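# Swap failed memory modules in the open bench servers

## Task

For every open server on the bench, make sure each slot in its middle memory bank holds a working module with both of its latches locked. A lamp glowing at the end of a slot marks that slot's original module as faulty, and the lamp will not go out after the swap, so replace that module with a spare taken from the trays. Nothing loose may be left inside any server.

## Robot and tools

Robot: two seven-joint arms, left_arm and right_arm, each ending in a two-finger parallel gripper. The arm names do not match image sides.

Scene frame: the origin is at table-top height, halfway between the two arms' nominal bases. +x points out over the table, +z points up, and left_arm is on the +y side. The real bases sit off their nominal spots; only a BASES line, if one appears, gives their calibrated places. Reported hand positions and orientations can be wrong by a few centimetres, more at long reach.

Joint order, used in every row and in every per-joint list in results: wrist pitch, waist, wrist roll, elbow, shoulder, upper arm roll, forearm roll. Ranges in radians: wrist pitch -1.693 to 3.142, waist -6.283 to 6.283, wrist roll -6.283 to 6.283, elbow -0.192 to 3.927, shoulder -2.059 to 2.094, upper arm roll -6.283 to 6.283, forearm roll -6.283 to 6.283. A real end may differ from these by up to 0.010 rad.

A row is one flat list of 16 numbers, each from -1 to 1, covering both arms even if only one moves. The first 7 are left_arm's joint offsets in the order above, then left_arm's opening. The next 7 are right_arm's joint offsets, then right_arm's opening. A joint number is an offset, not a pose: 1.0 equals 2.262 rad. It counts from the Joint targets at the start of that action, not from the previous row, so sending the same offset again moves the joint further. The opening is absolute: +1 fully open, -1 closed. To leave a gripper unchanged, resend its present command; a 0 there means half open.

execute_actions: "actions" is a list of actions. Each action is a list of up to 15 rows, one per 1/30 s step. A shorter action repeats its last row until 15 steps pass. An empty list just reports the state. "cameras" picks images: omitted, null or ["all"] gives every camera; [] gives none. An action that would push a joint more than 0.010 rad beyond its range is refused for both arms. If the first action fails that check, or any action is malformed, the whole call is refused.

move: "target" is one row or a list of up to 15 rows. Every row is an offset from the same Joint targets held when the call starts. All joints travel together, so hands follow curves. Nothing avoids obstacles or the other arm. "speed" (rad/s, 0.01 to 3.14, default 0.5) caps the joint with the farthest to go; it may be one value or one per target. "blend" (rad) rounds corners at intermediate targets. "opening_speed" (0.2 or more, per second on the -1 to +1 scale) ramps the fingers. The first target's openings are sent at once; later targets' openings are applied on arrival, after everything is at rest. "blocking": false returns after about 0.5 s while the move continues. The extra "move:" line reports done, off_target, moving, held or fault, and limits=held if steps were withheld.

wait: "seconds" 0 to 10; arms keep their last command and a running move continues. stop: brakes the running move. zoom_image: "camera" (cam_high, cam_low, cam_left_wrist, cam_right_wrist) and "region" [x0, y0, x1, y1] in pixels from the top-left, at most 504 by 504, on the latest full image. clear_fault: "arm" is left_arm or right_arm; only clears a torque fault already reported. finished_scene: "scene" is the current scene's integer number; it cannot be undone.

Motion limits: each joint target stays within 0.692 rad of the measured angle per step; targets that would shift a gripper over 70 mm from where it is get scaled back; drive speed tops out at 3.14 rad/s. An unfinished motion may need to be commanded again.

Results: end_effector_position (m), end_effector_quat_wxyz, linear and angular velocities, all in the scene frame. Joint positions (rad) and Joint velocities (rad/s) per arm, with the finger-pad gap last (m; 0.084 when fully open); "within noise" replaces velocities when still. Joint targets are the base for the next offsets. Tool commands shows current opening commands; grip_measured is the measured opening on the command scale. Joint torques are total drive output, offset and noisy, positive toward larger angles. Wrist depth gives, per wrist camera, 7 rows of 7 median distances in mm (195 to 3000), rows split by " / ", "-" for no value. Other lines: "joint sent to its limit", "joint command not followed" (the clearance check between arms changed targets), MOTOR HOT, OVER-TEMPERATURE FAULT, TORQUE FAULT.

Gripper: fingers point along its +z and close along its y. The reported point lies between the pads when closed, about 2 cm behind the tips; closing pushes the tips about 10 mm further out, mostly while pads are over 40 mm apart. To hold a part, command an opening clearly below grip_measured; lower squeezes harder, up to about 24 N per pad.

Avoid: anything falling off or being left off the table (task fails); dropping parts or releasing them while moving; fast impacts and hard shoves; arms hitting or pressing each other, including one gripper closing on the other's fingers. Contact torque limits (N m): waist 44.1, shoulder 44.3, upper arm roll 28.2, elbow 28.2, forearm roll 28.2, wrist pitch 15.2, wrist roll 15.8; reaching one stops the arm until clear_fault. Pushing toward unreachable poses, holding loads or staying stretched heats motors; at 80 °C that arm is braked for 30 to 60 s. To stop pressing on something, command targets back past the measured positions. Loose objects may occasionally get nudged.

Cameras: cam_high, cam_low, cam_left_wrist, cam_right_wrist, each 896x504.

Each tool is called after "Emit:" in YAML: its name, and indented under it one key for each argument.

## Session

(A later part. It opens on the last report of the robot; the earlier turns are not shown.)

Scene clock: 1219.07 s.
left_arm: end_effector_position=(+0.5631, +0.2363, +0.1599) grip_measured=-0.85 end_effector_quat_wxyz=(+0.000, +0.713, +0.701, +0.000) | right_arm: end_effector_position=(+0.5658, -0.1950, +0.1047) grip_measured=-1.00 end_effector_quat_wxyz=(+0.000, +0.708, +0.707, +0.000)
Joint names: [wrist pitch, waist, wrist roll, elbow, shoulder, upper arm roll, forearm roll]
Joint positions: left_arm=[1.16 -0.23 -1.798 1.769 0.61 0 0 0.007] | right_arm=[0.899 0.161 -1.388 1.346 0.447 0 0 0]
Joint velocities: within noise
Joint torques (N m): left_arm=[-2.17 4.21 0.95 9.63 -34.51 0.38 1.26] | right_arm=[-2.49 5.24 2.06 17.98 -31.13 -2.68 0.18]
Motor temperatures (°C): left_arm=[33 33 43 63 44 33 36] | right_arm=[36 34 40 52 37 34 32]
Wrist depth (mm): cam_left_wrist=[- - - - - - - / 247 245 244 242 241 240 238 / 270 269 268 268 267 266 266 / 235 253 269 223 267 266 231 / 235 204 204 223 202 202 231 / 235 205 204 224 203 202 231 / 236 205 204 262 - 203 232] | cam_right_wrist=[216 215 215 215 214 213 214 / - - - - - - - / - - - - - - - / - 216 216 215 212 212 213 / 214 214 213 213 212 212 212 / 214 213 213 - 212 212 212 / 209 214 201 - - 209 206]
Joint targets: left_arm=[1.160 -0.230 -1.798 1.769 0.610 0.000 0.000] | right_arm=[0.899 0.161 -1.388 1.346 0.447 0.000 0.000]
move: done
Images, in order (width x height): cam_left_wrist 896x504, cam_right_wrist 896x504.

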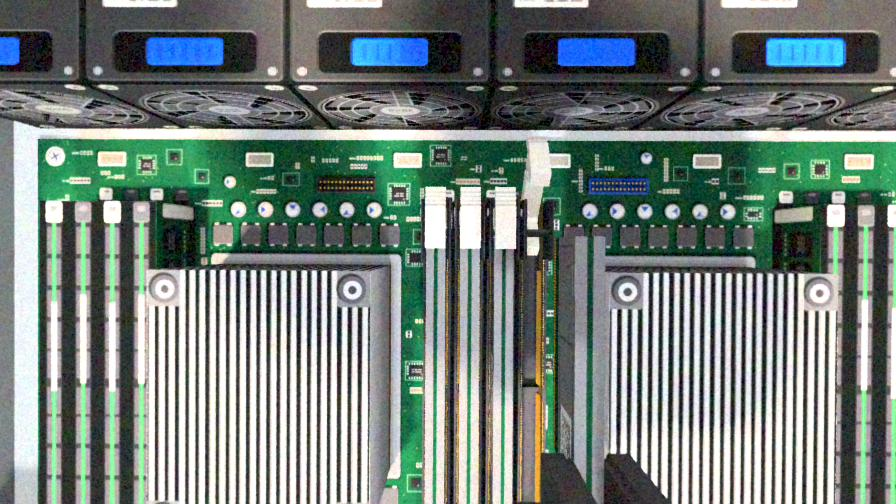

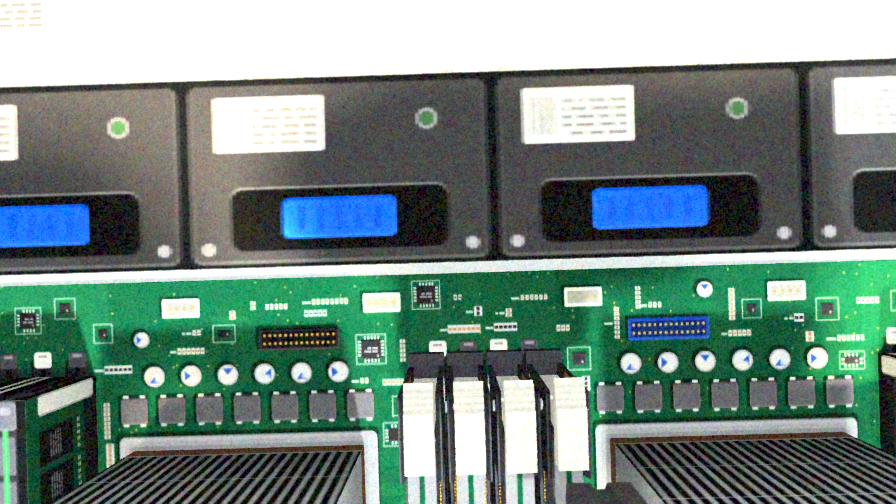

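Emit:
zoom_image:
  camera: "cam_right_wrist"
  region: [400, 340, 680, 504]

Emit:
zoom_image:
  camera: "cam_left_wrist"
  region: [410, 130, 630, 330]

Emit:
zoom_image:
  camera: "cam_left_wrist"
  region: [410, 330, 630, 504]

Scaled by 1.800.

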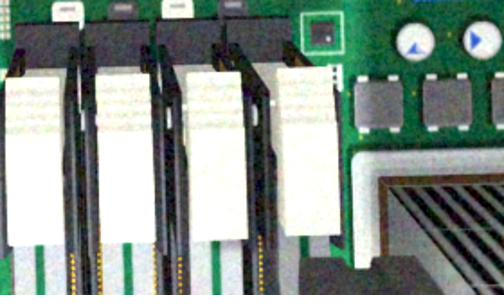

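Scaled by 2.291.

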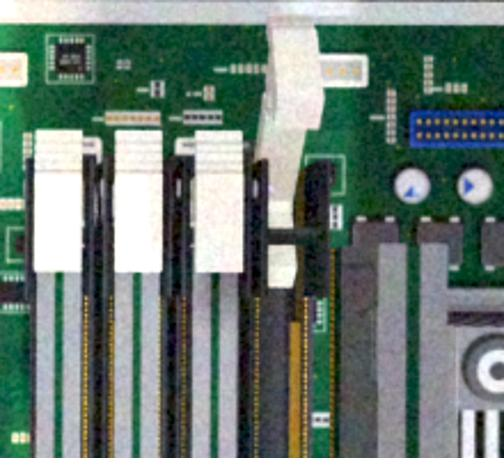

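Scaled by 2.291.

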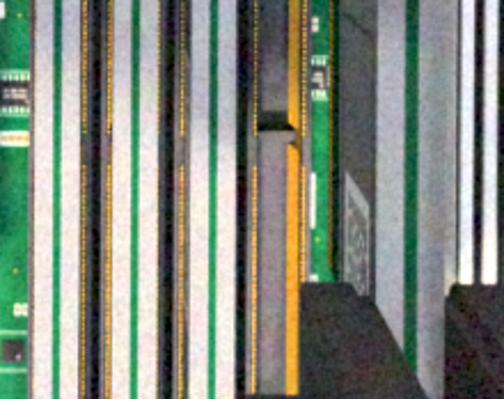

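Emit:
move:
  target: [-0.03291,0.00055,0.00055,-0.0235,0.0094,0,0,-1,-0.01819,-0.00362,-0.00362,-0.01087,0.00733,0,0,-1]
  speed: 0.06
  cameras: ["cam_left_wrist","cam_right_wrist"]

Emit:
zoom_image:
  camera: "cam_left_wrist"
  region: [390, 150, 630, 330]

Emit:
zoom_image:
  camera: "cam_left_wrist"
  region: [390, 330, 630, 504]

Emit:
zoom_image:
  camera: "cam_right_wrist"
  region: [400, 340, 680, 504]

Scene clock: 1341.47 s.
left_arm: end_effector_position=(+0.5619, +0.2374, +0.1299) grip_measured=-0.85 end_effector_quat_wxyz=(+0.000, +0.713, +0.701, +0.000) | right_arm: end_effector_position=(+0.5641, -0.2000, +0.0890) grip_measured=-1.00 end_effector_quat_wxyz=(+0.000, +0.708, +0.707, +0.000)
Joint names: [wrist pitch, waist, wrist roll, elbow, shoulder, upper arm roll, forearm roll]
Joint positions: left_arm=[1.085 -0.229 -1.796 1.716 0.631 0 0 0.007] | right_arm=[0.858 0.153 -1.396 1.321 0.463 0 0 0]
Joint velocities: within noise
Joint torques (N m): left_arm=[-2.46 3.67 0.87 9.49 -26.41 0.36 1.22] | right_arm=[-2.44 -5.73 -2.16 15.7 -27.56 -4.2 0.06]
Motor temperatures (°C): left_arm=[34 32 44 59 45 33 36] | right_arm=[37 34 40 51 37 34 32]
Wrist depth (mm): cam_left_wrist=[- - - - - - - / 240 239 238 237 235 234 233 / 240 239 238 238 237 236 236 / 205 233 239 - 237 237 235 / - - - - - - - / - - - - - - - / - - - - - - -] | cam_right_wrist=[200 200 200 199 199 199 198 / - - - - - - - / - - - - - - - / 198 198 200 199 199 197 196 / 198 198 198 197 197 197 196 / 198 198 198 - 197 197 196 / - 198 - - - - -]
Joint targets: left_arm=[1.085 -0.229 -1.796 1.716 0.631 0.000 0.000] | right_arm=[0.858 0.153 -1.396 1.321 0.463 0.000 0.000]
move: done
Images, in order (width x height): cam_left_wrist 896x504, cam_right_wrist 896x504.

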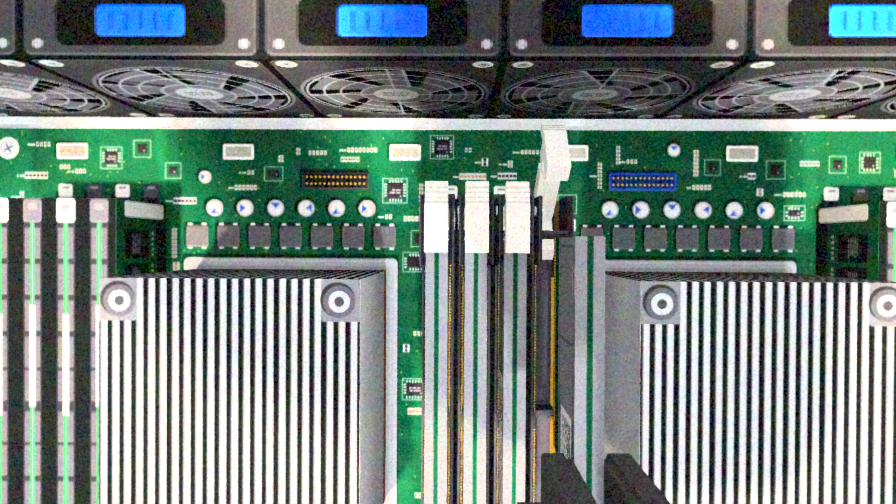

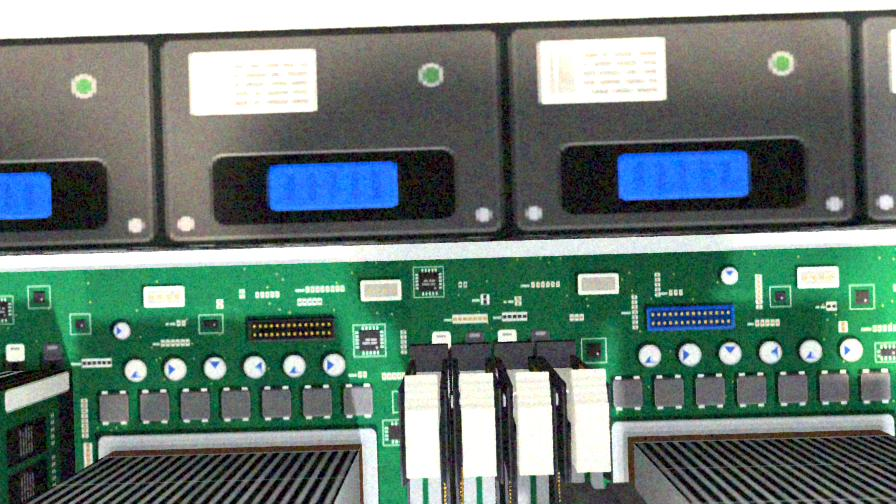

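Scaled by 2.100.

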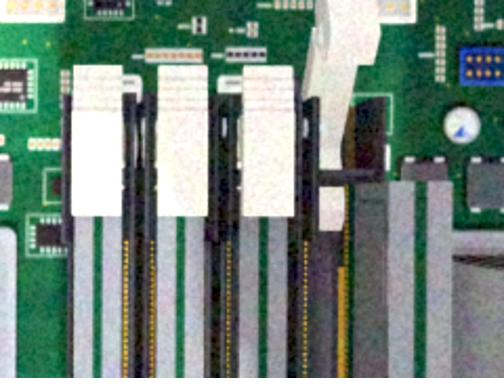

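Scaled by 2.100.

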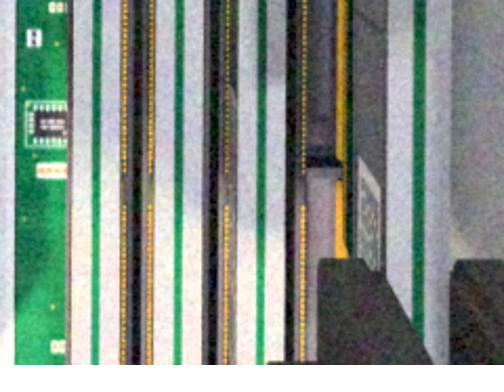

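Scaled by 1.800.

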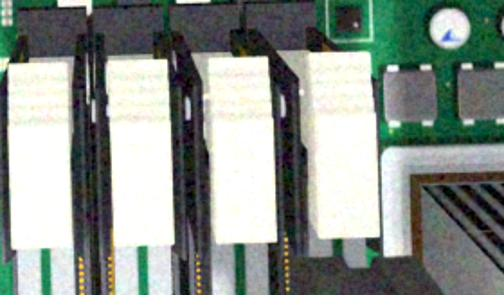

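Emit:
move:
  target: [-0.01306,0,0,-0.0069,0.00617,0,0,-1,0.000284,0.001535,0.001535,0.000798,0.000514,0,0,-1]
  speed: 0.03
  cameras: ["cam_left_wrist"]

Emit:
move:
  target: [-0.01258,0,0,-0.00554,0.00703,0,0,-1,0.000142,0.0007675,0.0007675,0.000399,0.000257,0,0,-1]
  speed: 0.03
  cameras: ["cam_left_wrist","cam_right_wrist"]

Scene clock: 1410.23 s.
left_arm: end_effector_position=(+0.5619, +0.2374, +0.1169) grip_measured=-0.85 end_effector_quat_wxyz=(+0.000, +0.713, +0.701, +0.000) | right_arm: end_effector_position=(+0.5641, -0.1980, +0.0889) grip_measured=-1.00 end_effector_quat_wxyz=(+0.000, +0.708, +0.707, +0.000)
Joint names: [wrist pitch, waist, wrist roll, elbow, shoulder, upper arm roll, forearm roll]
Joint positions: left_arm=[1.056 -0.229 -1.796 1.7 0.645 0 0 0.007] | right_arm=[0.859 0.156 -1.393 1.323 0.464 0 0 0]
Joint velocities: within noise
Joint torques (N m): left_arm=[-2.1 3.49 0.98 9.56 -26.64 0.57 1.12] | right_arm=[-0.08 6.8 1.99 18.76 -26.6 -1.32 0.11]
Motor temperatures (°C): left_arm=[35 32 44 59 44 33 36] | right_arm=[36 34 40 48 36 34 32]
Wrist depth (mm): cam_left_wrist=[- - - - - - - / 227 226 225 225 224 224 223 / 227 226 226 225 224 224 223 / - 226 226 - 224 224 223 / - - - - - - - / - - - - - - - / - - - - - - -] | cam_right_wrist=[200 200 199 199 199 198 198 / - - - - - - - / - - - - - - - / 200 198 197 199 199 198 197 / 198 198 197 197 197 196 196 / 198 198 197 - 197 196 196 / - 198 - - - 197 -]
Joint targets: left_arm=[1.056 -0.229 -1.796 1.700 0.645 0.000 0.000] | right_arm=[0.859 0.156 -1.393 1.323 0.464 0.000 0.000]
move: done
Images, in order (width x height): cam_left_wrist 896x504.

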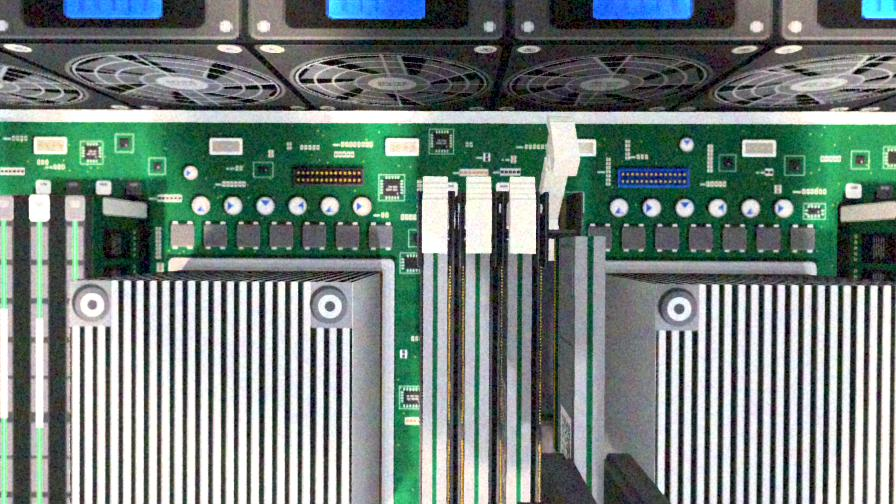

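Scene clock: 1411.50 s.
left_arm: end_effector_position=(+0.5621, +0.2374, +0.1039) grip_measured=-0.85 end_effector_quat_wxyz=(+0.000, +0.713, +0.701, +0.000) | right_arm: end_effector_position=(+0.5641, -0.1970, +0.0889) grip_measured=-1.00 end_effector_quat_wxyz=(+0.000, +0.708, +0.707, +0.000)
Joint names: [wrist pitch, waist, wrist roll, elbow, shoulder, upper arm roll, forearm roll]
Joint positions: left_arm=[1.027 -0.229 -1.796 1.688 0.661 0 0 0.007] | right_arm=[0.859 0.158 -1.391 1.324 0.465 0 0 0]
Joint velocities: within noise
Joint torques (N m): left_arm=[-2.86 3.22 0.91 9.95 -27.21 0.68 1.01] | right_arm=[0.3 6.6 1.98 18.15 -26.24 1.99 0.12]
Motor temperatures (°C): left_arm=[35 32 44 59 44 33 36] | right_arm=[36 34 40 48 36 34 32]
Wrist depth (mm): cam_left_wrist=[- - - - - - - / 213 213 212 212 211 210 210 / 213 213 212 212 211 210 210 / - 213 213 - 211 211 210 / - - - - - - - / - - - - - - - / - - - - - - -] | cam_right_wrist=[200 200 199 199 199 198 198 / - - - - - - - / - - - - - - - / 200 200 198 197 199 198 198 / 199 198 198 197 197 197 196 / 198 198 198 - 197 196 196 / - 198 - - - 197 196]
Joint targets: left_arm=[1.027 -0.229 -1.796 1.688 0.661 0.000 0.000] | right_arm=[0.859 0.158 -1.391 1.324 0.465 0.000 0.000]
move: done
Images, in order (width x height): cam_left_wrist 896x504, cam_right_wrist 896x504.

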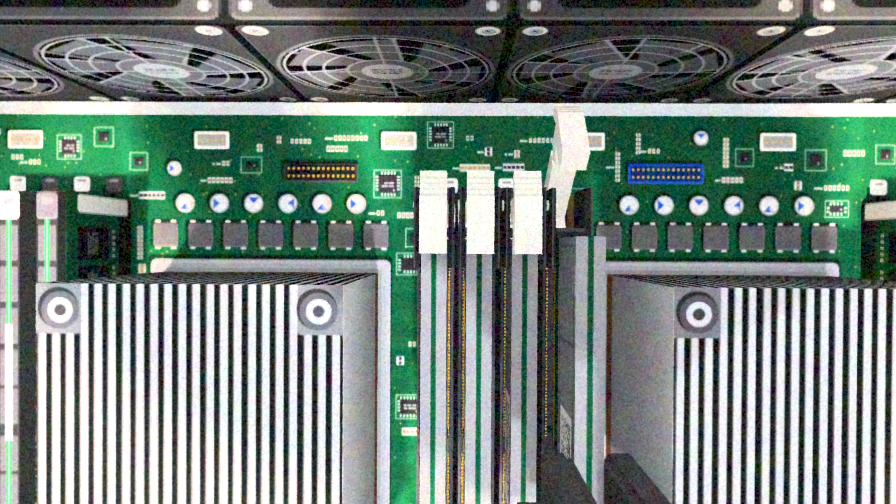

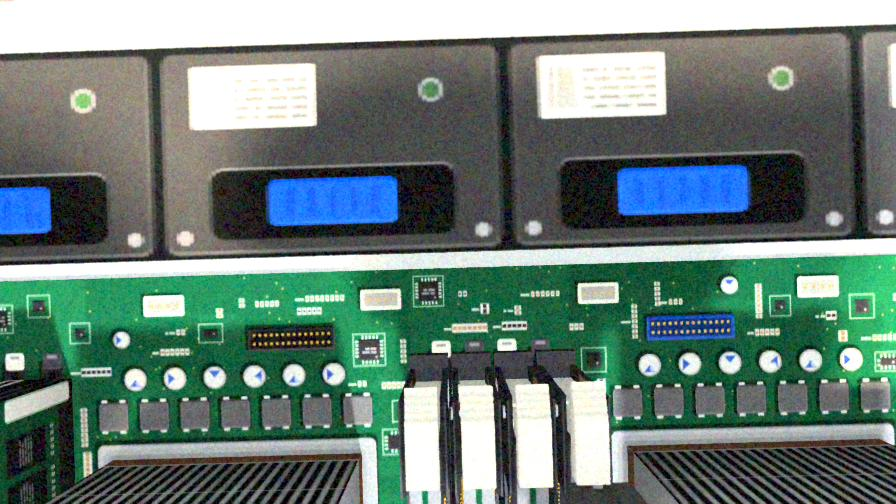

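Emit:
move:
  target: [-0.00702,0,0,-0.00309,0.00393,0,0,-1,0.000142,0.0007675,0.0007675,0.000399,0.000257,0,0,-1]
  speed: 0.02
  cameras: []

Emit:
move:
  target: [-0.00701,0,0,-0.00308,0.00393,0,0,-1,0.000142,0.0007675,0.0007675,0.000399,0.000257,0,0,-1]
  speed: 0.02
  cameras: ["cam_left_wrist","cam_right_wrist"]

Scene clock: 1429.17 s.
left_arm: end_effector_position=(+0.5620, +0.2374, +0.0966) grip_measured=-0.85 end_effector_quat_wxyz=(+0.000, +0.713, +0.701, +0.000) | right_arm: end_effector_position=(+0.5641, -0.1960, +0.0889) grip_measured=-1.00 end_effector_quat_wxyz=(+0.000, +0.708, +0.707, +0.000)
Joint names: [wrist pitch, waist, wrist roll, elbow, shoulder, upper arm roll, forearm roll]
Joint positions: left_arm=[1.012 -0.229 -1.796 1.681 0.669 0 0 0.007] | right_arm=[0.86 0.16 -1.389 1.325 0.465 0 0 0]
Joint velocities: within noise
Joint torques (N m): left_arm=[-2.98 3.06 0.78 9.98 -27.14 0.64 1.08] | right_arm=[0.29 8.19 1.93 17.53 -25.06 4.71 0.24]
Motor temperatures (°C): left_arm=[35 32 43 59 45 33 36] | right_arm=[36 34 40 49 36 35 32]
Wrist depth (mm): cam_left_wrist=[- - - - - - - / 206 206 205 205 205 204 203 / 206 206 205 205 204 203 203 / - 206 206 - 204 204 203 / - - - - - - - / - - - - - - - / - - - - - - -] | cam_right_wrist=[200 200 200 199 199 198 198 / - - - - - - - / - - - - - - - / 200 200 200 197 197 198 198 / 198 198 198 197 197 197 196 / 198 198 198 - 197 197 196 / - 198 198 - - 196 196]
Joint targets: left_arm=[1.011 -0.229 -1.796 1.681 0.670 0.000 0.000] | right_arm=[0.860 0.160 -1.389 1.325 0.465 0.000 0.000]
move: done
No camera images: "cameras" was empty.

Scene clock: 1430.23 s.
left_arm: end_effector_position=(+0.5619, +0.2374, +0.0894) grip_measured=-0.85 end_effector_quat_wxyz=(+0.000, +0.713, +0.701, +0.000) | right_arm: end_effector_position=(+0.5641, -0.1951, +0.0889) grip_measured=-1.00 end_effector_quat_wxyz=(+0.000, +0.708, +0.707, +0.000)
Joint names: [wrist pitch, waist, wrist roll, elbow, shoulder, upper arm roll, forearm roll]
Joint positions: left_arm=[0.996 -0.229 -1.796 1.674 0.678 0 0 0.007] | right_arm=[0.86 0.162 -1.388 1.326 0.466 0 0 0]
Joint velocities: within noise
Joint torques (N m): left_arm=[-2.94 2.92 0.76 9.61 -25.86 0.69 0.89] | right_arm=[-0.56 17.54 2.05 18.44 -23.67 6.91 0.11]
Motor temperatures (°C): left_arm=[35 32 43 59 45 33 36] | right_arm=[36 34 40 49 36 35 32]
Wrist depth (mm): cam_left_wrist=[- - - - - - - / 199 198 198 197 197 196 196 / 199 199 198 197 197 196 196 / - 199 198 - 197 197 196 / - - - - - - - / - - - - - - - / - - - - - - -] | cam_right_wrist=[200 200 199 199 199 199 198 / - - - - - - - / - - - - - - - / 200 200 199 197 197 198 198 / 198 198 197 197 197 196 196 / 198 198 197 - 197 196 196 / - 198 198 - - 197 196]
Joint targets: left_arm=[0.996 -0.229 -1.796 1.674 0.678 0.000 0.000] | right_arm=[0.860 0.162 -1.388 1.326 0.466 0.000 0.000]
move: done
Images, in order (width x height): cam_left_wrist 896x504, cam_right_wrist 896x504.

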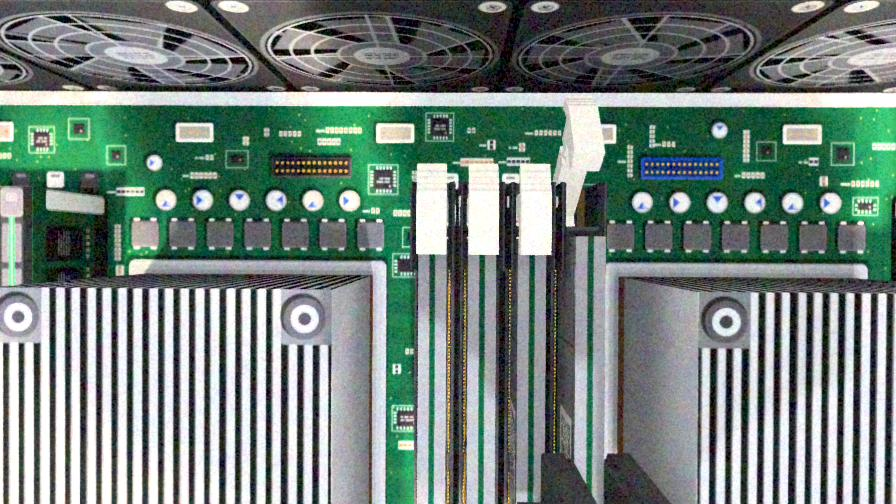

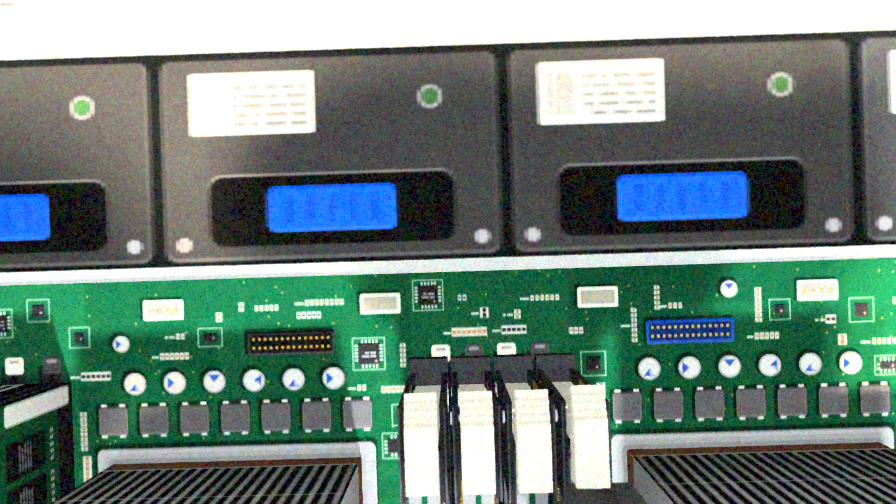

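Emit:
move:
  target: [-0.001488,0,0,-0.000534,0.000956,0,0,-1,0.000142,0.0007675,0.0007675,0.000399,0.000257,0,0,-1]
  speed: 0.02
  cameras: []

Emit:
move:
  target: [0,0,0,0,0,0,0,-1,0.000142,0.0007675,0.0007675,0.000399,0.000257,0,0,-1]
  speed: 0.02
  cameras: ["cam_right_wrist"]

Scene clock: 1444.67 s.
left_arm: end_effector_position=(+0.5619, +0.2374, +0.0879) grip_measured=-0.85 end_effector_quat_wxyz=(+0.000, +0.713, +0.701, +0.000) | right_arm: end_effector_position=(+0.5642, -0.1939, +0.0889) grip_measured=-1.00 end_effector_quat_wxyz=(+0.000, +0.707, +0.707, +0.000)
Joint names: [wrist pitch, waist, wrist roll, elbow, shoulder, upper arm roll, forearm roll]
Joint positions: left_arm=[0.992 -0.229 -1.796 1.673 0.68 0 0 0.007] | right_arm=[0.86 0.163 -1.386 1.327 0.467 0 0 0]
Joint velocities: within noise
Joint torques (N m): left_arm=[-3.43 2.61 0.68 7.39 -18.89 0.83 0.94] | right_arm=[-0.28 10.19 1.8 16.48 -20.91 -0.38 0.37]
Motor temperatures (°C): left_arm=[35 32 43 59 44 33 36] | right_arm=[36 35 40 49 36 37 32]
Wrist depth (mm): cam_left_wrist=[- - - - - - - / 198 197 197 196 196 197 196 / 198 197 197 196 196 195 - / - 198 197 - 196 195 195 / - - - - - - - / - - - - - - - / - - - - - - -] | cam_right_wrist=[200 200 200 199 199 198 198 / - - - - - - - / - - - - - - - / - - 200 199 199 197 196 / 198 198 198 198 197 197 196 / 198 198 198 - 197 197 197 / - 198 198 - - 197 196]
Joint targets: left_arm=[0.992 -0.229 -1.796 1.673 0.681 0.000 0.000] | right_arm=[0.860 0.163 -1.386 1.327 0.467 0.000 0.000]
move: done
No camera images: "cameras" was empty.

Scene clock: 1445.37 s.
left_arm: end_effector_position=(+0.5619, +0.2374, +0.0877) grip_measured=-0.85 end_effector_quat_wxyz=(+0.000, +0.713, +0.701, +0.000) | right_arm: end_effector_position=(+0.5642, -0.1931, +0.0889) grip_measured=-1.00 end_effector_quat_wxyz=(+0.000, +0.708, +0.707, +0.000)
Joint names: [wrist pitch, waist, wrist roll, elbow, shoulder, upper arm roll, forearm roll]
Joint positions: left_arm=[0.992 -0.229 -1.796 1.673 0.681 0 0 0.007] | right_arm=[0.861 0.165 -1.384 1.328 0.467 0 0 0]
Joint velocities: within noise
Joint torques (N m): left_arm=[-3.55 2.77 0.63 7.03 -17.48 0.87 0.81] | right_arm=[-0.23 12.84 1.97 14.77 -18.31 3.47 0.21]
Motor temperatures (°C): left_arm=[35 32 43 58 44 33 36] | right_arm=[36 35 40 49 36 37 32]
Wrist depth (mm): cam_left_wrist=[- - - - - - - / 197 197 197 196 195 197 197 / 198 197 197 196 195 195 - / - 197 197 - 196 195 - / - - - - - - - / - - - - - - - / - - - - - - -] | cam_right_wrist=[200 200 199 199 199 199 198 / - - - - - - - / - - - - - - - / - - - 199 199 197 196 / 198 198 198 197 197 197 197 / 198 198 198 - 197 197 197 / 198 198 198 - - 197 196]
Joint targets: left_arm=[0.992 -0.229 -1.796 1.673 0.681 0.000 0.000] | right_arm=[0.861 0.165 -1.384 1.328 0.467 0.000 0.000]
move: done
Images, in order (width x height): cam_right_wrist 896x504.

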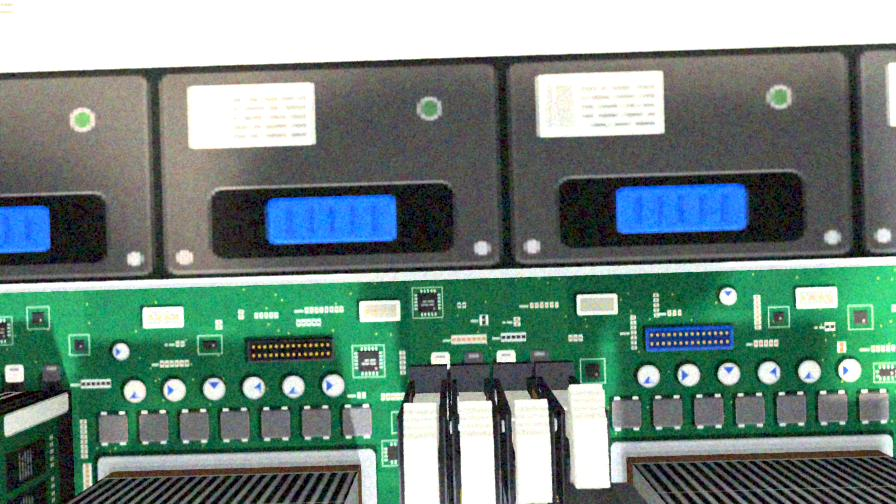

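Emit:
move:
  target: [0,0,0,0,0,0,0,-0.7,0.000142,0.0007675,0.0007675,0.000399,0.000257,0,0,-1]
  speed: 0.02
  opening_speed: 0.4
  cameras: ["cam_left_wrist"]

Emit:
move:
  target: [0,0,0,0,0,0,0,-0.7,0.000658,0.0007675,0.0007675,0.000561,-0.0000975,0,0,-1]
  speed: 0.02
  cameras: ["cam_left_wrist","cam_right_wrist"]

Scene clock: 1464.03 s.
left_arm: end_effector_position=(+0.5619, +0.2374, +0.0877) grip_measured=-0.72 end_effector_quat_wxyz=(+0.000, +0.713, +0.701, +0.000) | right_arm: end_effector_position=(+0.5641, -0.1920, +0.0889) grip_measured=-1.00 end_effector_quat_wxyz=(+0.000, +0.707, +0.707, +0.000)
Joint names: [wrist pitch, waist, wrist roll, elbow, shoulder, upper arm roll, forearm roll]
Joint positions: left_arm=[0.992 -0.229 -1.796 1.673 0.681 0 0 0.012] | right_arm=[0.861 0.167 -1.382 1.329 0.468 0 0 0]
Joint velocities: within noise
Joint torques (N m): left_arm=[-0.25 2.44 0.59 8.04 -24.31 0.95 0.83] | right_arm=[-0.43 15.33 2.12 12.38 -14.45 11.07 0.18]
Motor temperatures (°C): left_arm=[35 32 43 57 44 33 36] | right_arm=[36 35 40 48 36 37 32]
Wrist depth (mm): cam_left_wrist=[- - - - - - - / 197 197 196 196 195 197 196 / 197 197 197 196 196 195 - / - 197 197 - 196 195 195 / - - - - - - - / - - - - - - - / - - - - - - -] | cam_right_wrist=[200 200 200 199 199 199 198 / - - - - - - - / - - - - - - - / - - - - 199 199 197 / 198 198 198 198 197 197 197 / 198 198 198 - 197 197 197 / 198 198 198 - - 197 197]
Joint targets: left_arm=[0.992 -0.229 -1.796 1.673 0.681 0.000 0.000] | right_arm=[0.861 0.167 -1.382 1.329 0.468 0.000 0.000]
move: done
Images, in order (width x height): cam_left_wrist 896x504.

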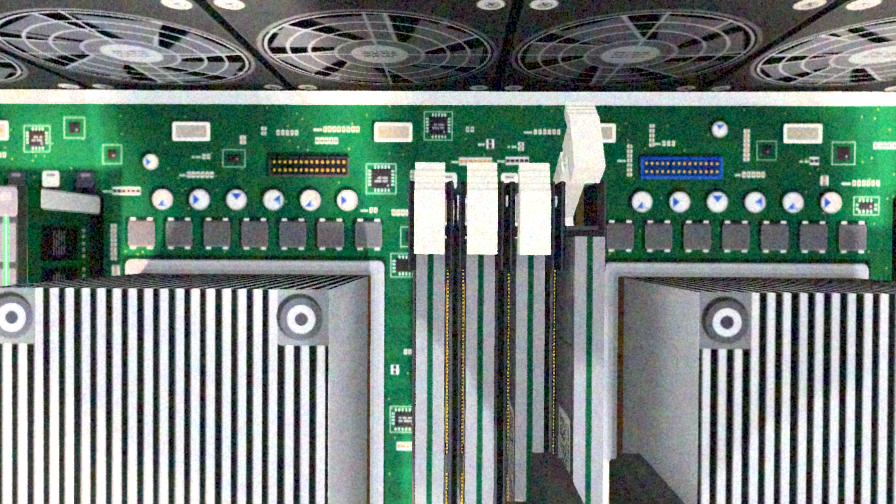

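Scene clock: 1464.73 s.
left_arm: end_effector_position=(+0.5619, +0.2374, +0.0877) grip_measured=-0.72 end_effector_quat_wxyz=(+0.000, +0.713, +0.701, +0.000) | right_arm: end_effector_position=(+0.5641, -0.1910, +0.0892) grip_measured=-1.00 end_effector_quat_wxyz=(+0.000, +0.708, +0.707, +0.000)
Joint names: [wrist pitch, waist, wrist roll, elbow, shoulder, upper arm roll, forearm roll]
Joint positions: left_arm=[0.992 -0.229 -1.796 1.673 0.681 0 0 0.012] | right_arm=[0.862 0.169 -1.381 1.33 0.468 0 0 0]
Joint velocities: within noise
Joint torques (N m): left_arm=[1.03 2.37 0.57 8 -24.47 0.99 0.81] | right_arm=[0.01 16.08 2.04 13.74 -27.23 11.1 0.23]
Motor temperatures (°C): left_arm=[35 32 43 57 44 33 36] | right_arm=[36 35 40 48 36 37 32]
Wrist depth (mm): cam_left_wrist=[- - - - - - - / 197 197 197 196 196 197 196 / 198 197 197 196 195 195 - / - 198 197 - 196 195 195 / - - - - - - - / - - - - - - - / - - - - - - -] | cam_right_wrist=[201 200 200 199 199 199 199 / - - - - - - - / - - - - - - - / - - - - - - 199 / 199 198 198 198 198 197 197 / 199 198 198 - 197 197 197 / 199 199 198 - - 197 197]
Joint targets: left_arm=[0.992 -0.229 -1.796 1.673 0.681 0.000 0.000] | right_arm=[0.862 0.169 -1.381 1.330 0.468 0.000 0.000]
move: done
Images, in order (width x height): cam_left_wrist 896x504, cam_right_wrist 896x504.

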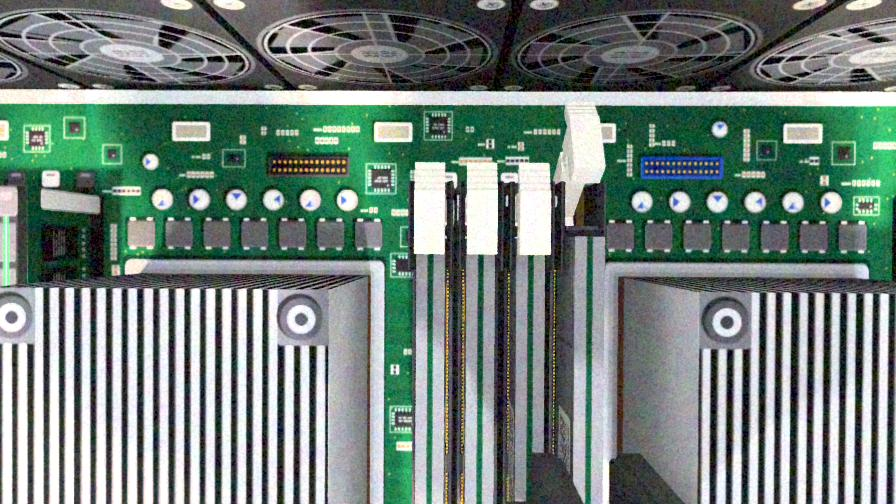

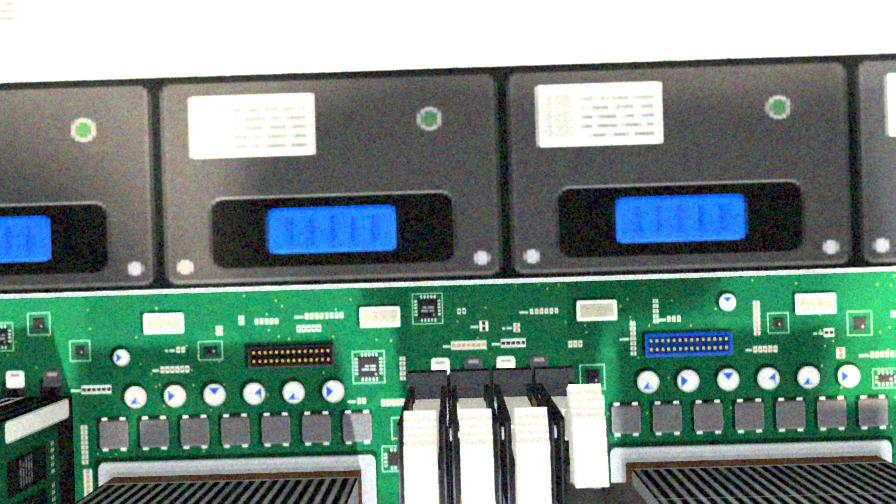

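Emit:
move:
  target: [0.04116,0,0,0.01914,-0.02202,0,0,-0.7,0.001316,0.001535,0.001535,0.001122,-0.000195,0,0,-1]
  speed: 0.05
  cameras: ["cam_left_wrist"]

Emit:
move:
  target: [0,0,0,0,0,0,0,-1,0.001316,0.001535,0.001535,0.001122,-0.000195,0,0,-1]
  speed: 0.02
  opening_speed: 0.8
  cameras: ["cam_left_wrist","cam_right_wrist"]

Scene clock: 1478.00 s.
left_arm: end_effector_position=(+0.5619, +0.2374, +0.1298) grip_measured=-0.72 end_effector_quat_wxyz=(+0.000, +0.713, +0.701, +0.000) | right_arm: end_effector_position=(+0.5641, -0.1890, +0.0904) grip_measured=-1.00 end_effector_quat_wxyz=(+0.000, +0.707, +0.707, +0.000)
Joint names: [wrist pitch, waist, wrist roll, elbow, shoulder, upper arm roll, forearm roll]
Joint positions: left_arm=[1.085 -0.229 -1.796 1.716 0.631 0 0 0.012] | right_arm=[0.865 0.172 -1.377 1.332 0.467 0 0 0]
Joint velocities: within noise
Joint torques (N m): left_arm=[-0.35 1.78 0.47 12.51 -34.75 1.16 0.8] | right_arm=[-0.28 11.28 2.01 18.98 -39.76 9.23 0.25]
Motor temperatures (°C): left_arm=[34 32 43 57 44 33 36] | right_arm=[36 34 40 48 36 37 32]
Wrist depth (mm): cam_left_wrist=[- - - - - - - / 239 239 238 237 236 234 233 / 239 239 238 237 237 236 236 / 204 233 238 - 237 237 235 / - - - - - - - / - - - - - - - / - - - - - - -] | cam_right_wrist=[201 201 200 200 200 200 199 / 201 - - - - - - / - - - - - - - / - - - - - - - / 199 199 199 199 198 198 198 / 200 199 199 199 198 198 198 / 200 199 199 - 198 198 198]
Joint targets: left_arm=[1.085 -0.229 -1.796 1.716 0.631 0.000 0.000] | right_arm=[0.865 0.172 -1.377 1.332 0.467 0.000 0.000]
move: done
Images, in order (width x height): cam_left_wrist 896x504.

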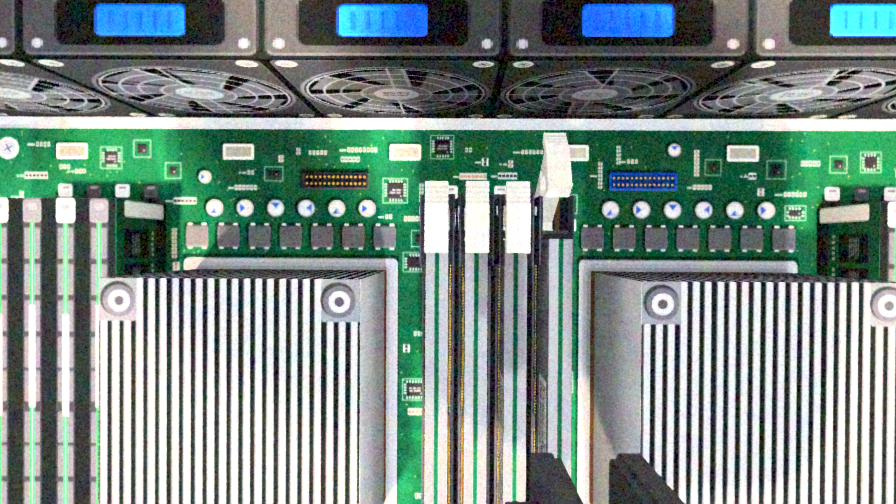

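Scene clock: 1478.70 s.
left_arm: end_effector_position=(+0.5619, +0.2374, +0.1298) grip_measured=-1.00 end_effector_quat_wxyz=(+0.000, +0.713, +0.701, +0.000) | right_arm: end_effector_position=(+0.5641, -0.1870, +0.0913) grip_measured=-1.00 end_effector_quat_wxyz=(+0.000, +0.707, +0.707, +0.000)
Joint names: [wrist pitch, waist, wrist roll, elbow, shoulder, upper arm roll, forearm roll]
Joint positions: left_arm=[1.085 -0.229 -1.796 1.716 0.631 0 0 0] | right_arm=[0.868 0.175 -1.374 1.335 0.467 0 0 0]
Joint velocities: within noise
Joint torques (N m): left_arm=[-0.26 1.88 0.46 12.53 -34.62 1.08 0.83] | right_arm=[-0.73 8.31 1.99 22.46 -45.04 6.22 0.2]
Motor temperatures (°C): left_arm=[34 32 43 57 44 33 36] | right_arm=[36 34 40 48 36 36 32]
Wrist depth (mm): cam_left_wrist=[- - - - - - - / 240 239 238 237 236 234 233 / 239 239 239 238 237 236 235 / 205 233 239 - 237 237 235 / - - - - - - - / - - - - - - - / - - - - - - -] | cam_right_wrist=[202 202 201 201 201 200 200 / 202 202 201 201 - - - / - - - - - - - / - - - - - - - / 200 200 200 199 199 198 198 / 200 200 200 199 199 199 198 / 200 200 200 - 199 198 198]
Joint targets: left_arm=[1.085 -0.229 -1.796 1.716 0.631 0.000 0.000] | right_arm=[0.868 0.176 -1.374 1.335 0.467 0.000 0.000]
move: done
Images, in order (width x height): cam_left_wrist 896x504, cam_right_wrist 896x504.

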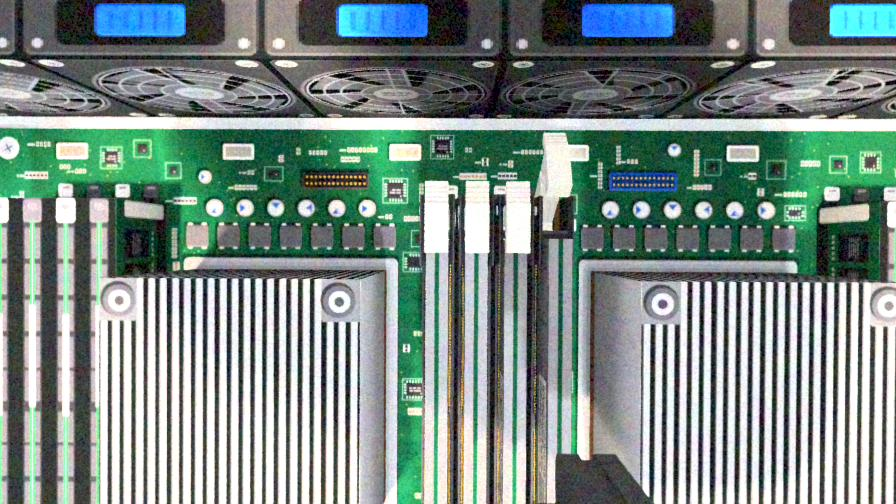

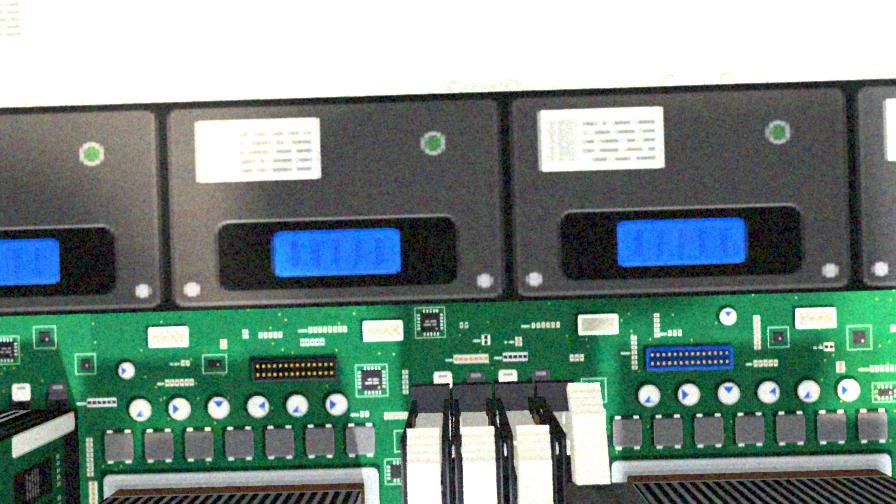

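Emit:
move:
  target: [-0.03127,0,0,-0.01503,0.01624,0,0,-1,0.001316,0.001535,0.001535,0.001122,-0.000195,0,0,-1]
  speed: 0.05
  cameras: []

Emit:
move:
  target: [-0.001984,0,0,-0.000712,0.001274,0,0,-1,0.001316,0.001535,0.001535,0.001122,-0.000195,0,0,-1]
  speed: 0.02
  cameras: ["cam_left_wrist","cam_right_wrist"]

Scene clock: 1494.83 s.
left_arm: end_effector_position=(+0.5620, +0.2374, +0.0981) grip_measured=-1.00 end_effector_quat_wxyz=(+0.000, +0.713, +0.701, +0.000) | right_arm: end_effector_position=(+0.5641, -0.1850, +0.0924) grip_measured=-1.00 end_effector_quat_wxyz=(+0.000, +0.708, +0.707, +0.000)
Joint names: [wrist pitch, waist, wrist roll, elbow, shoulder, upper arm roll, forearm roll]
Joint positions: left_arm=[1.015 -0.229 -1.796 1.682 0.667 0 0 0] | right_arm=[0.871 0.179 -1.37 1.337 0.466 0 0 0]
Joint velocities: within noise
Joint torques (N m): left_arm=[-2.35 1.57 0.45 9.34 -26.56 1.35 0.69] | right_arm=[-0.78 8.34 2.04 22.44 -45.02 -1.12 0.13]
Motor temperatures (°C): left_arm=[34 32 43 60 45 33 36] | right_arm=[36 34 40 51 37 35 32]
Wrist depth (mm): cam_left_wrist=[- - - - - - - / 208 207 207 206 205 205 204 / 208 207 207 206 205 205 205 / - 208 207 - 206 205 205 / - - - - - - - / - - - - - - - / - - - - - - -] | cam_right_wrist=[203 203 203 202 202 201 201 / 203 203 203 202 202 201 201 / - - - - - - - / - - - - - - - / 202 201 201 200 200 200 199 / 201 201 201 200 200 200 199 / 201 201 201 - 200 200 199]
Joint targets: left_arm=[1.015 -0.229 -1.796 1.682 0.668 0.000 0.000] | right_arm=[0.871 0.179 -1.370 1.337 0.466 0.000 0.000]
move: done
No camera images: "cameras" was empty.

Scene clock: 1495.53 s.
left_arm: end_effector_position=(+0.5620, +0.2374, +0.0960) grip_measured=-1.00 end_effector_quat_wxyz=(+0.000, +0.713, +0.701, +0.000) | right_arm: end_effector_position=(+0.5641, -0.1831, +0.0934) grip_measured=-1.00 end_effector_quat_wxyz=(+0.000, +0.708, +0.707, +0.000)
Joint names: [wrist pitch, waist, wrist roll, elbow, shoulder, upper arm roll, forearm roll]
Joint positions: left_arm=[1.01 -0.229 -1.796 1.68 0.67 0 0 0] | right_arm=[0.874 0.182 -1.367 1.34 0.466 0 0 0]
Joint velocities: within noise
Joint torques (N m): left_arm=[-2.27 1.55 0.42 9.13 -26.78 1.38 0.66] | right_arm=[-0.49 8 2.06 22.25 -44.96 -0.95 0.16]
Motor temperatures (°C): left_arm=[34 32 43 60 45 33 36] | right_arm=[36 34 40 51 37 35 32]
Wrist depth (mm): cam_left_wrist=[- - - - - - - / 205 205 204 204 203 203 202 / 205 205 205 204 203 203 202 / - 206 205 - 204 203 203 / - - - - - - - / - - - - - - - / - - - - - - -] | cam_right_wrist=[204 204 204 203 203 202 202 / 204 204 204 203 203 202 202 / - - - - - - - / - - - - - - - / 202 202 202 201 201 201 200 / 202 202 202 201 201 201 200 / 203 202 202 - 201 201 201]
Joint targets: left_arm=[1.010 -0.229 -1.796 1.680 0.670 0.000 0.000] | right_arm=[0.874 0.182 -1.367 1.340 0.466 0.000 0.000]
move: done
Images, in order (width x height): cam_left_wrist 896x504, cam_right_wrist 896x504.

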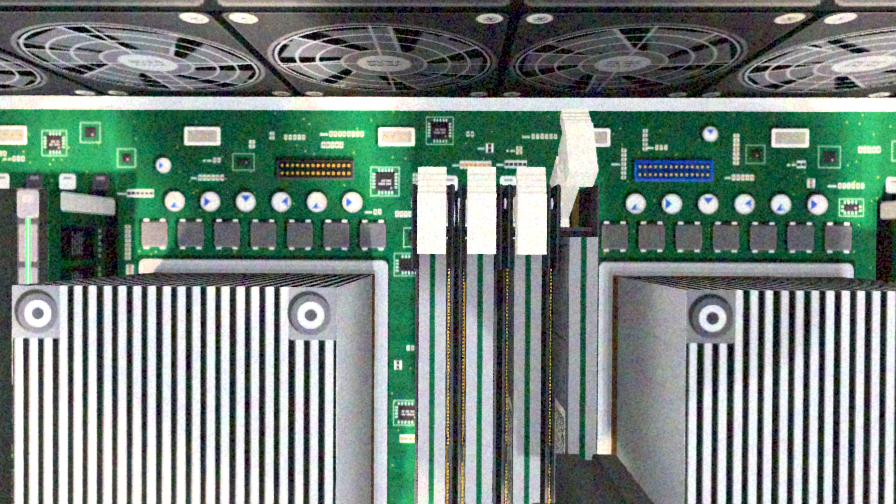

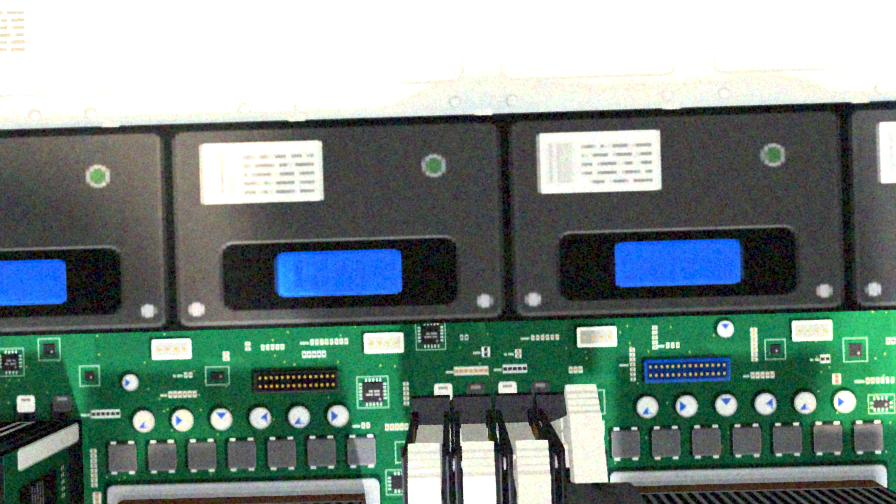

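Emit:
execute_actions:
  actions: []
  cameras: ["cam_high", "cam_low", "cam_right_wrist"]

Scene clock: 1543.53 s.
left_arm: end_effector_position=(+0.5620, +0.2374, +0.0959) grip_measured=-1.00 end_effector_quat_wxyz=(+0.000, +0.713, +0.701, +0.000) | right_arm: end_effector_position=(+0.5641, -0.1830, +0.0934) grip_measured=-1.00 end_effector_quat_wxyz=(+0.000, +0.708, +0.707, +0.000)
Joint names: [wrist pitch, waist, wrist roll, elbow, shoulder, upper arm roll, forearm roll]
Joint positions: left_arm=[1.01 -0.229 -1.796 1.68 0.67 0 0 0] | right_arm=[0.874 0.182 -1.367 1.34 0.466 0 0 0]
Joint velocities: within noise
Joint torques (N m): left_arm=[-2.06 1.22 0.31 9.69 -26.91 1.38 0.67] | right_arm=[-1.02 7.46 1.93 21.43 -44.72 0.01 0.13]
Motor temperatures (°C): left_arm=[34 32 43 59 45 33 36] | right_arm=[36 34 40 53 38 34 32]
Wrist depth (mm): cam_left_wrist=[- - - - - - - / 205 205 204 204 203 203 202 / 205 205 205 204 203 203 202 / - 205 205 - 204 203 203 / - - - - - - - / - - - - - - - / - - - - - - -] | cam_right_wrist=[204 204 204 203 203 203 202 / 204 204 204 203 203 203 202 / - - - - - - - / - - - - - - - / 202 202 202 202 201 201 200 / 203 202 202 201 201 201 200 / 202 202 202 - 201 201 200]
Joint targets: left_arm=[1.010 -0.229 -1.796 1.680 0.670 0.000 0.000] | right_arm=[0.874 0.182 -1.367 1.340 0.466 0.000 0.000]
Tool commands: left_gripper/opening=-1.0 right_gripper/opening=-1.0
Images, in order (width x height): cam_high 896x504, cam_low 896x504, cam_right_wrist 896x504.

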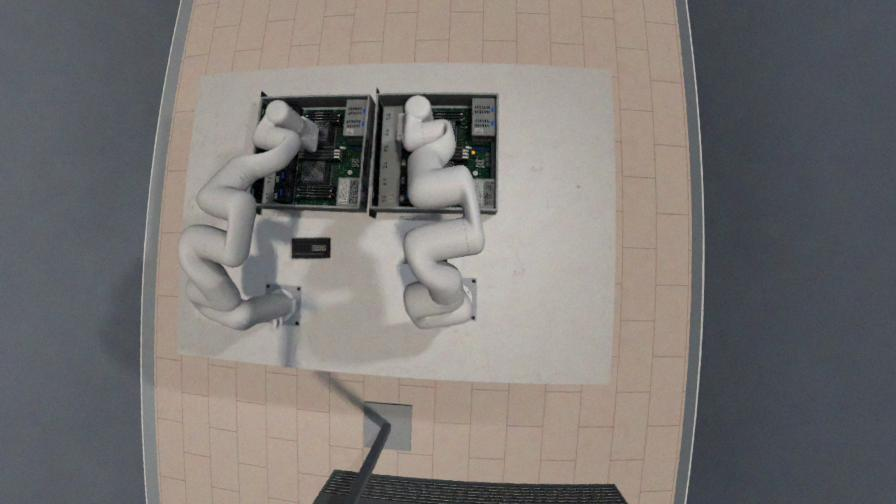

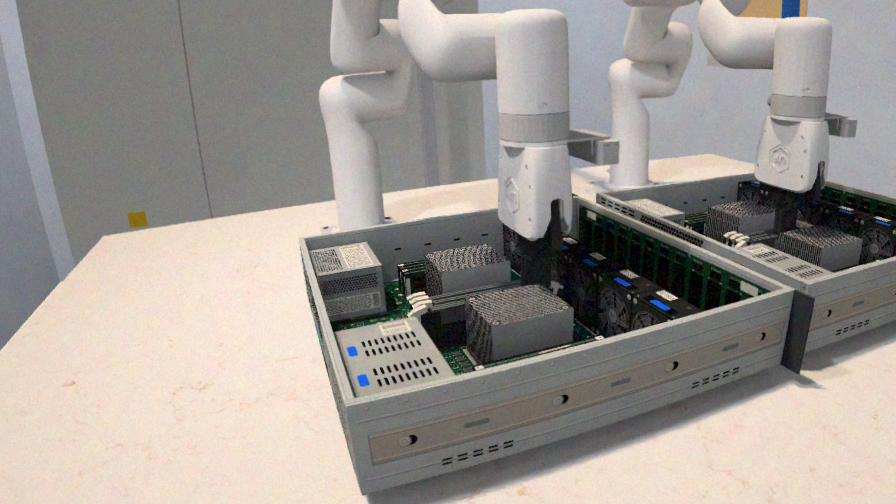

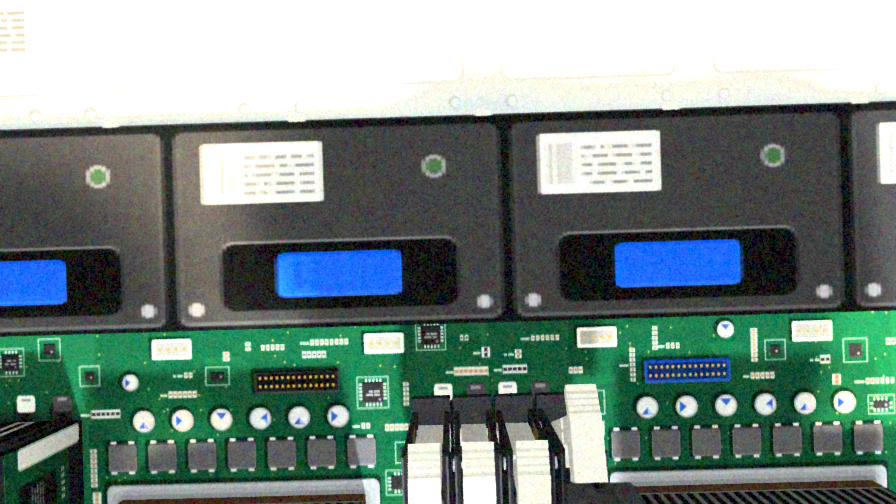

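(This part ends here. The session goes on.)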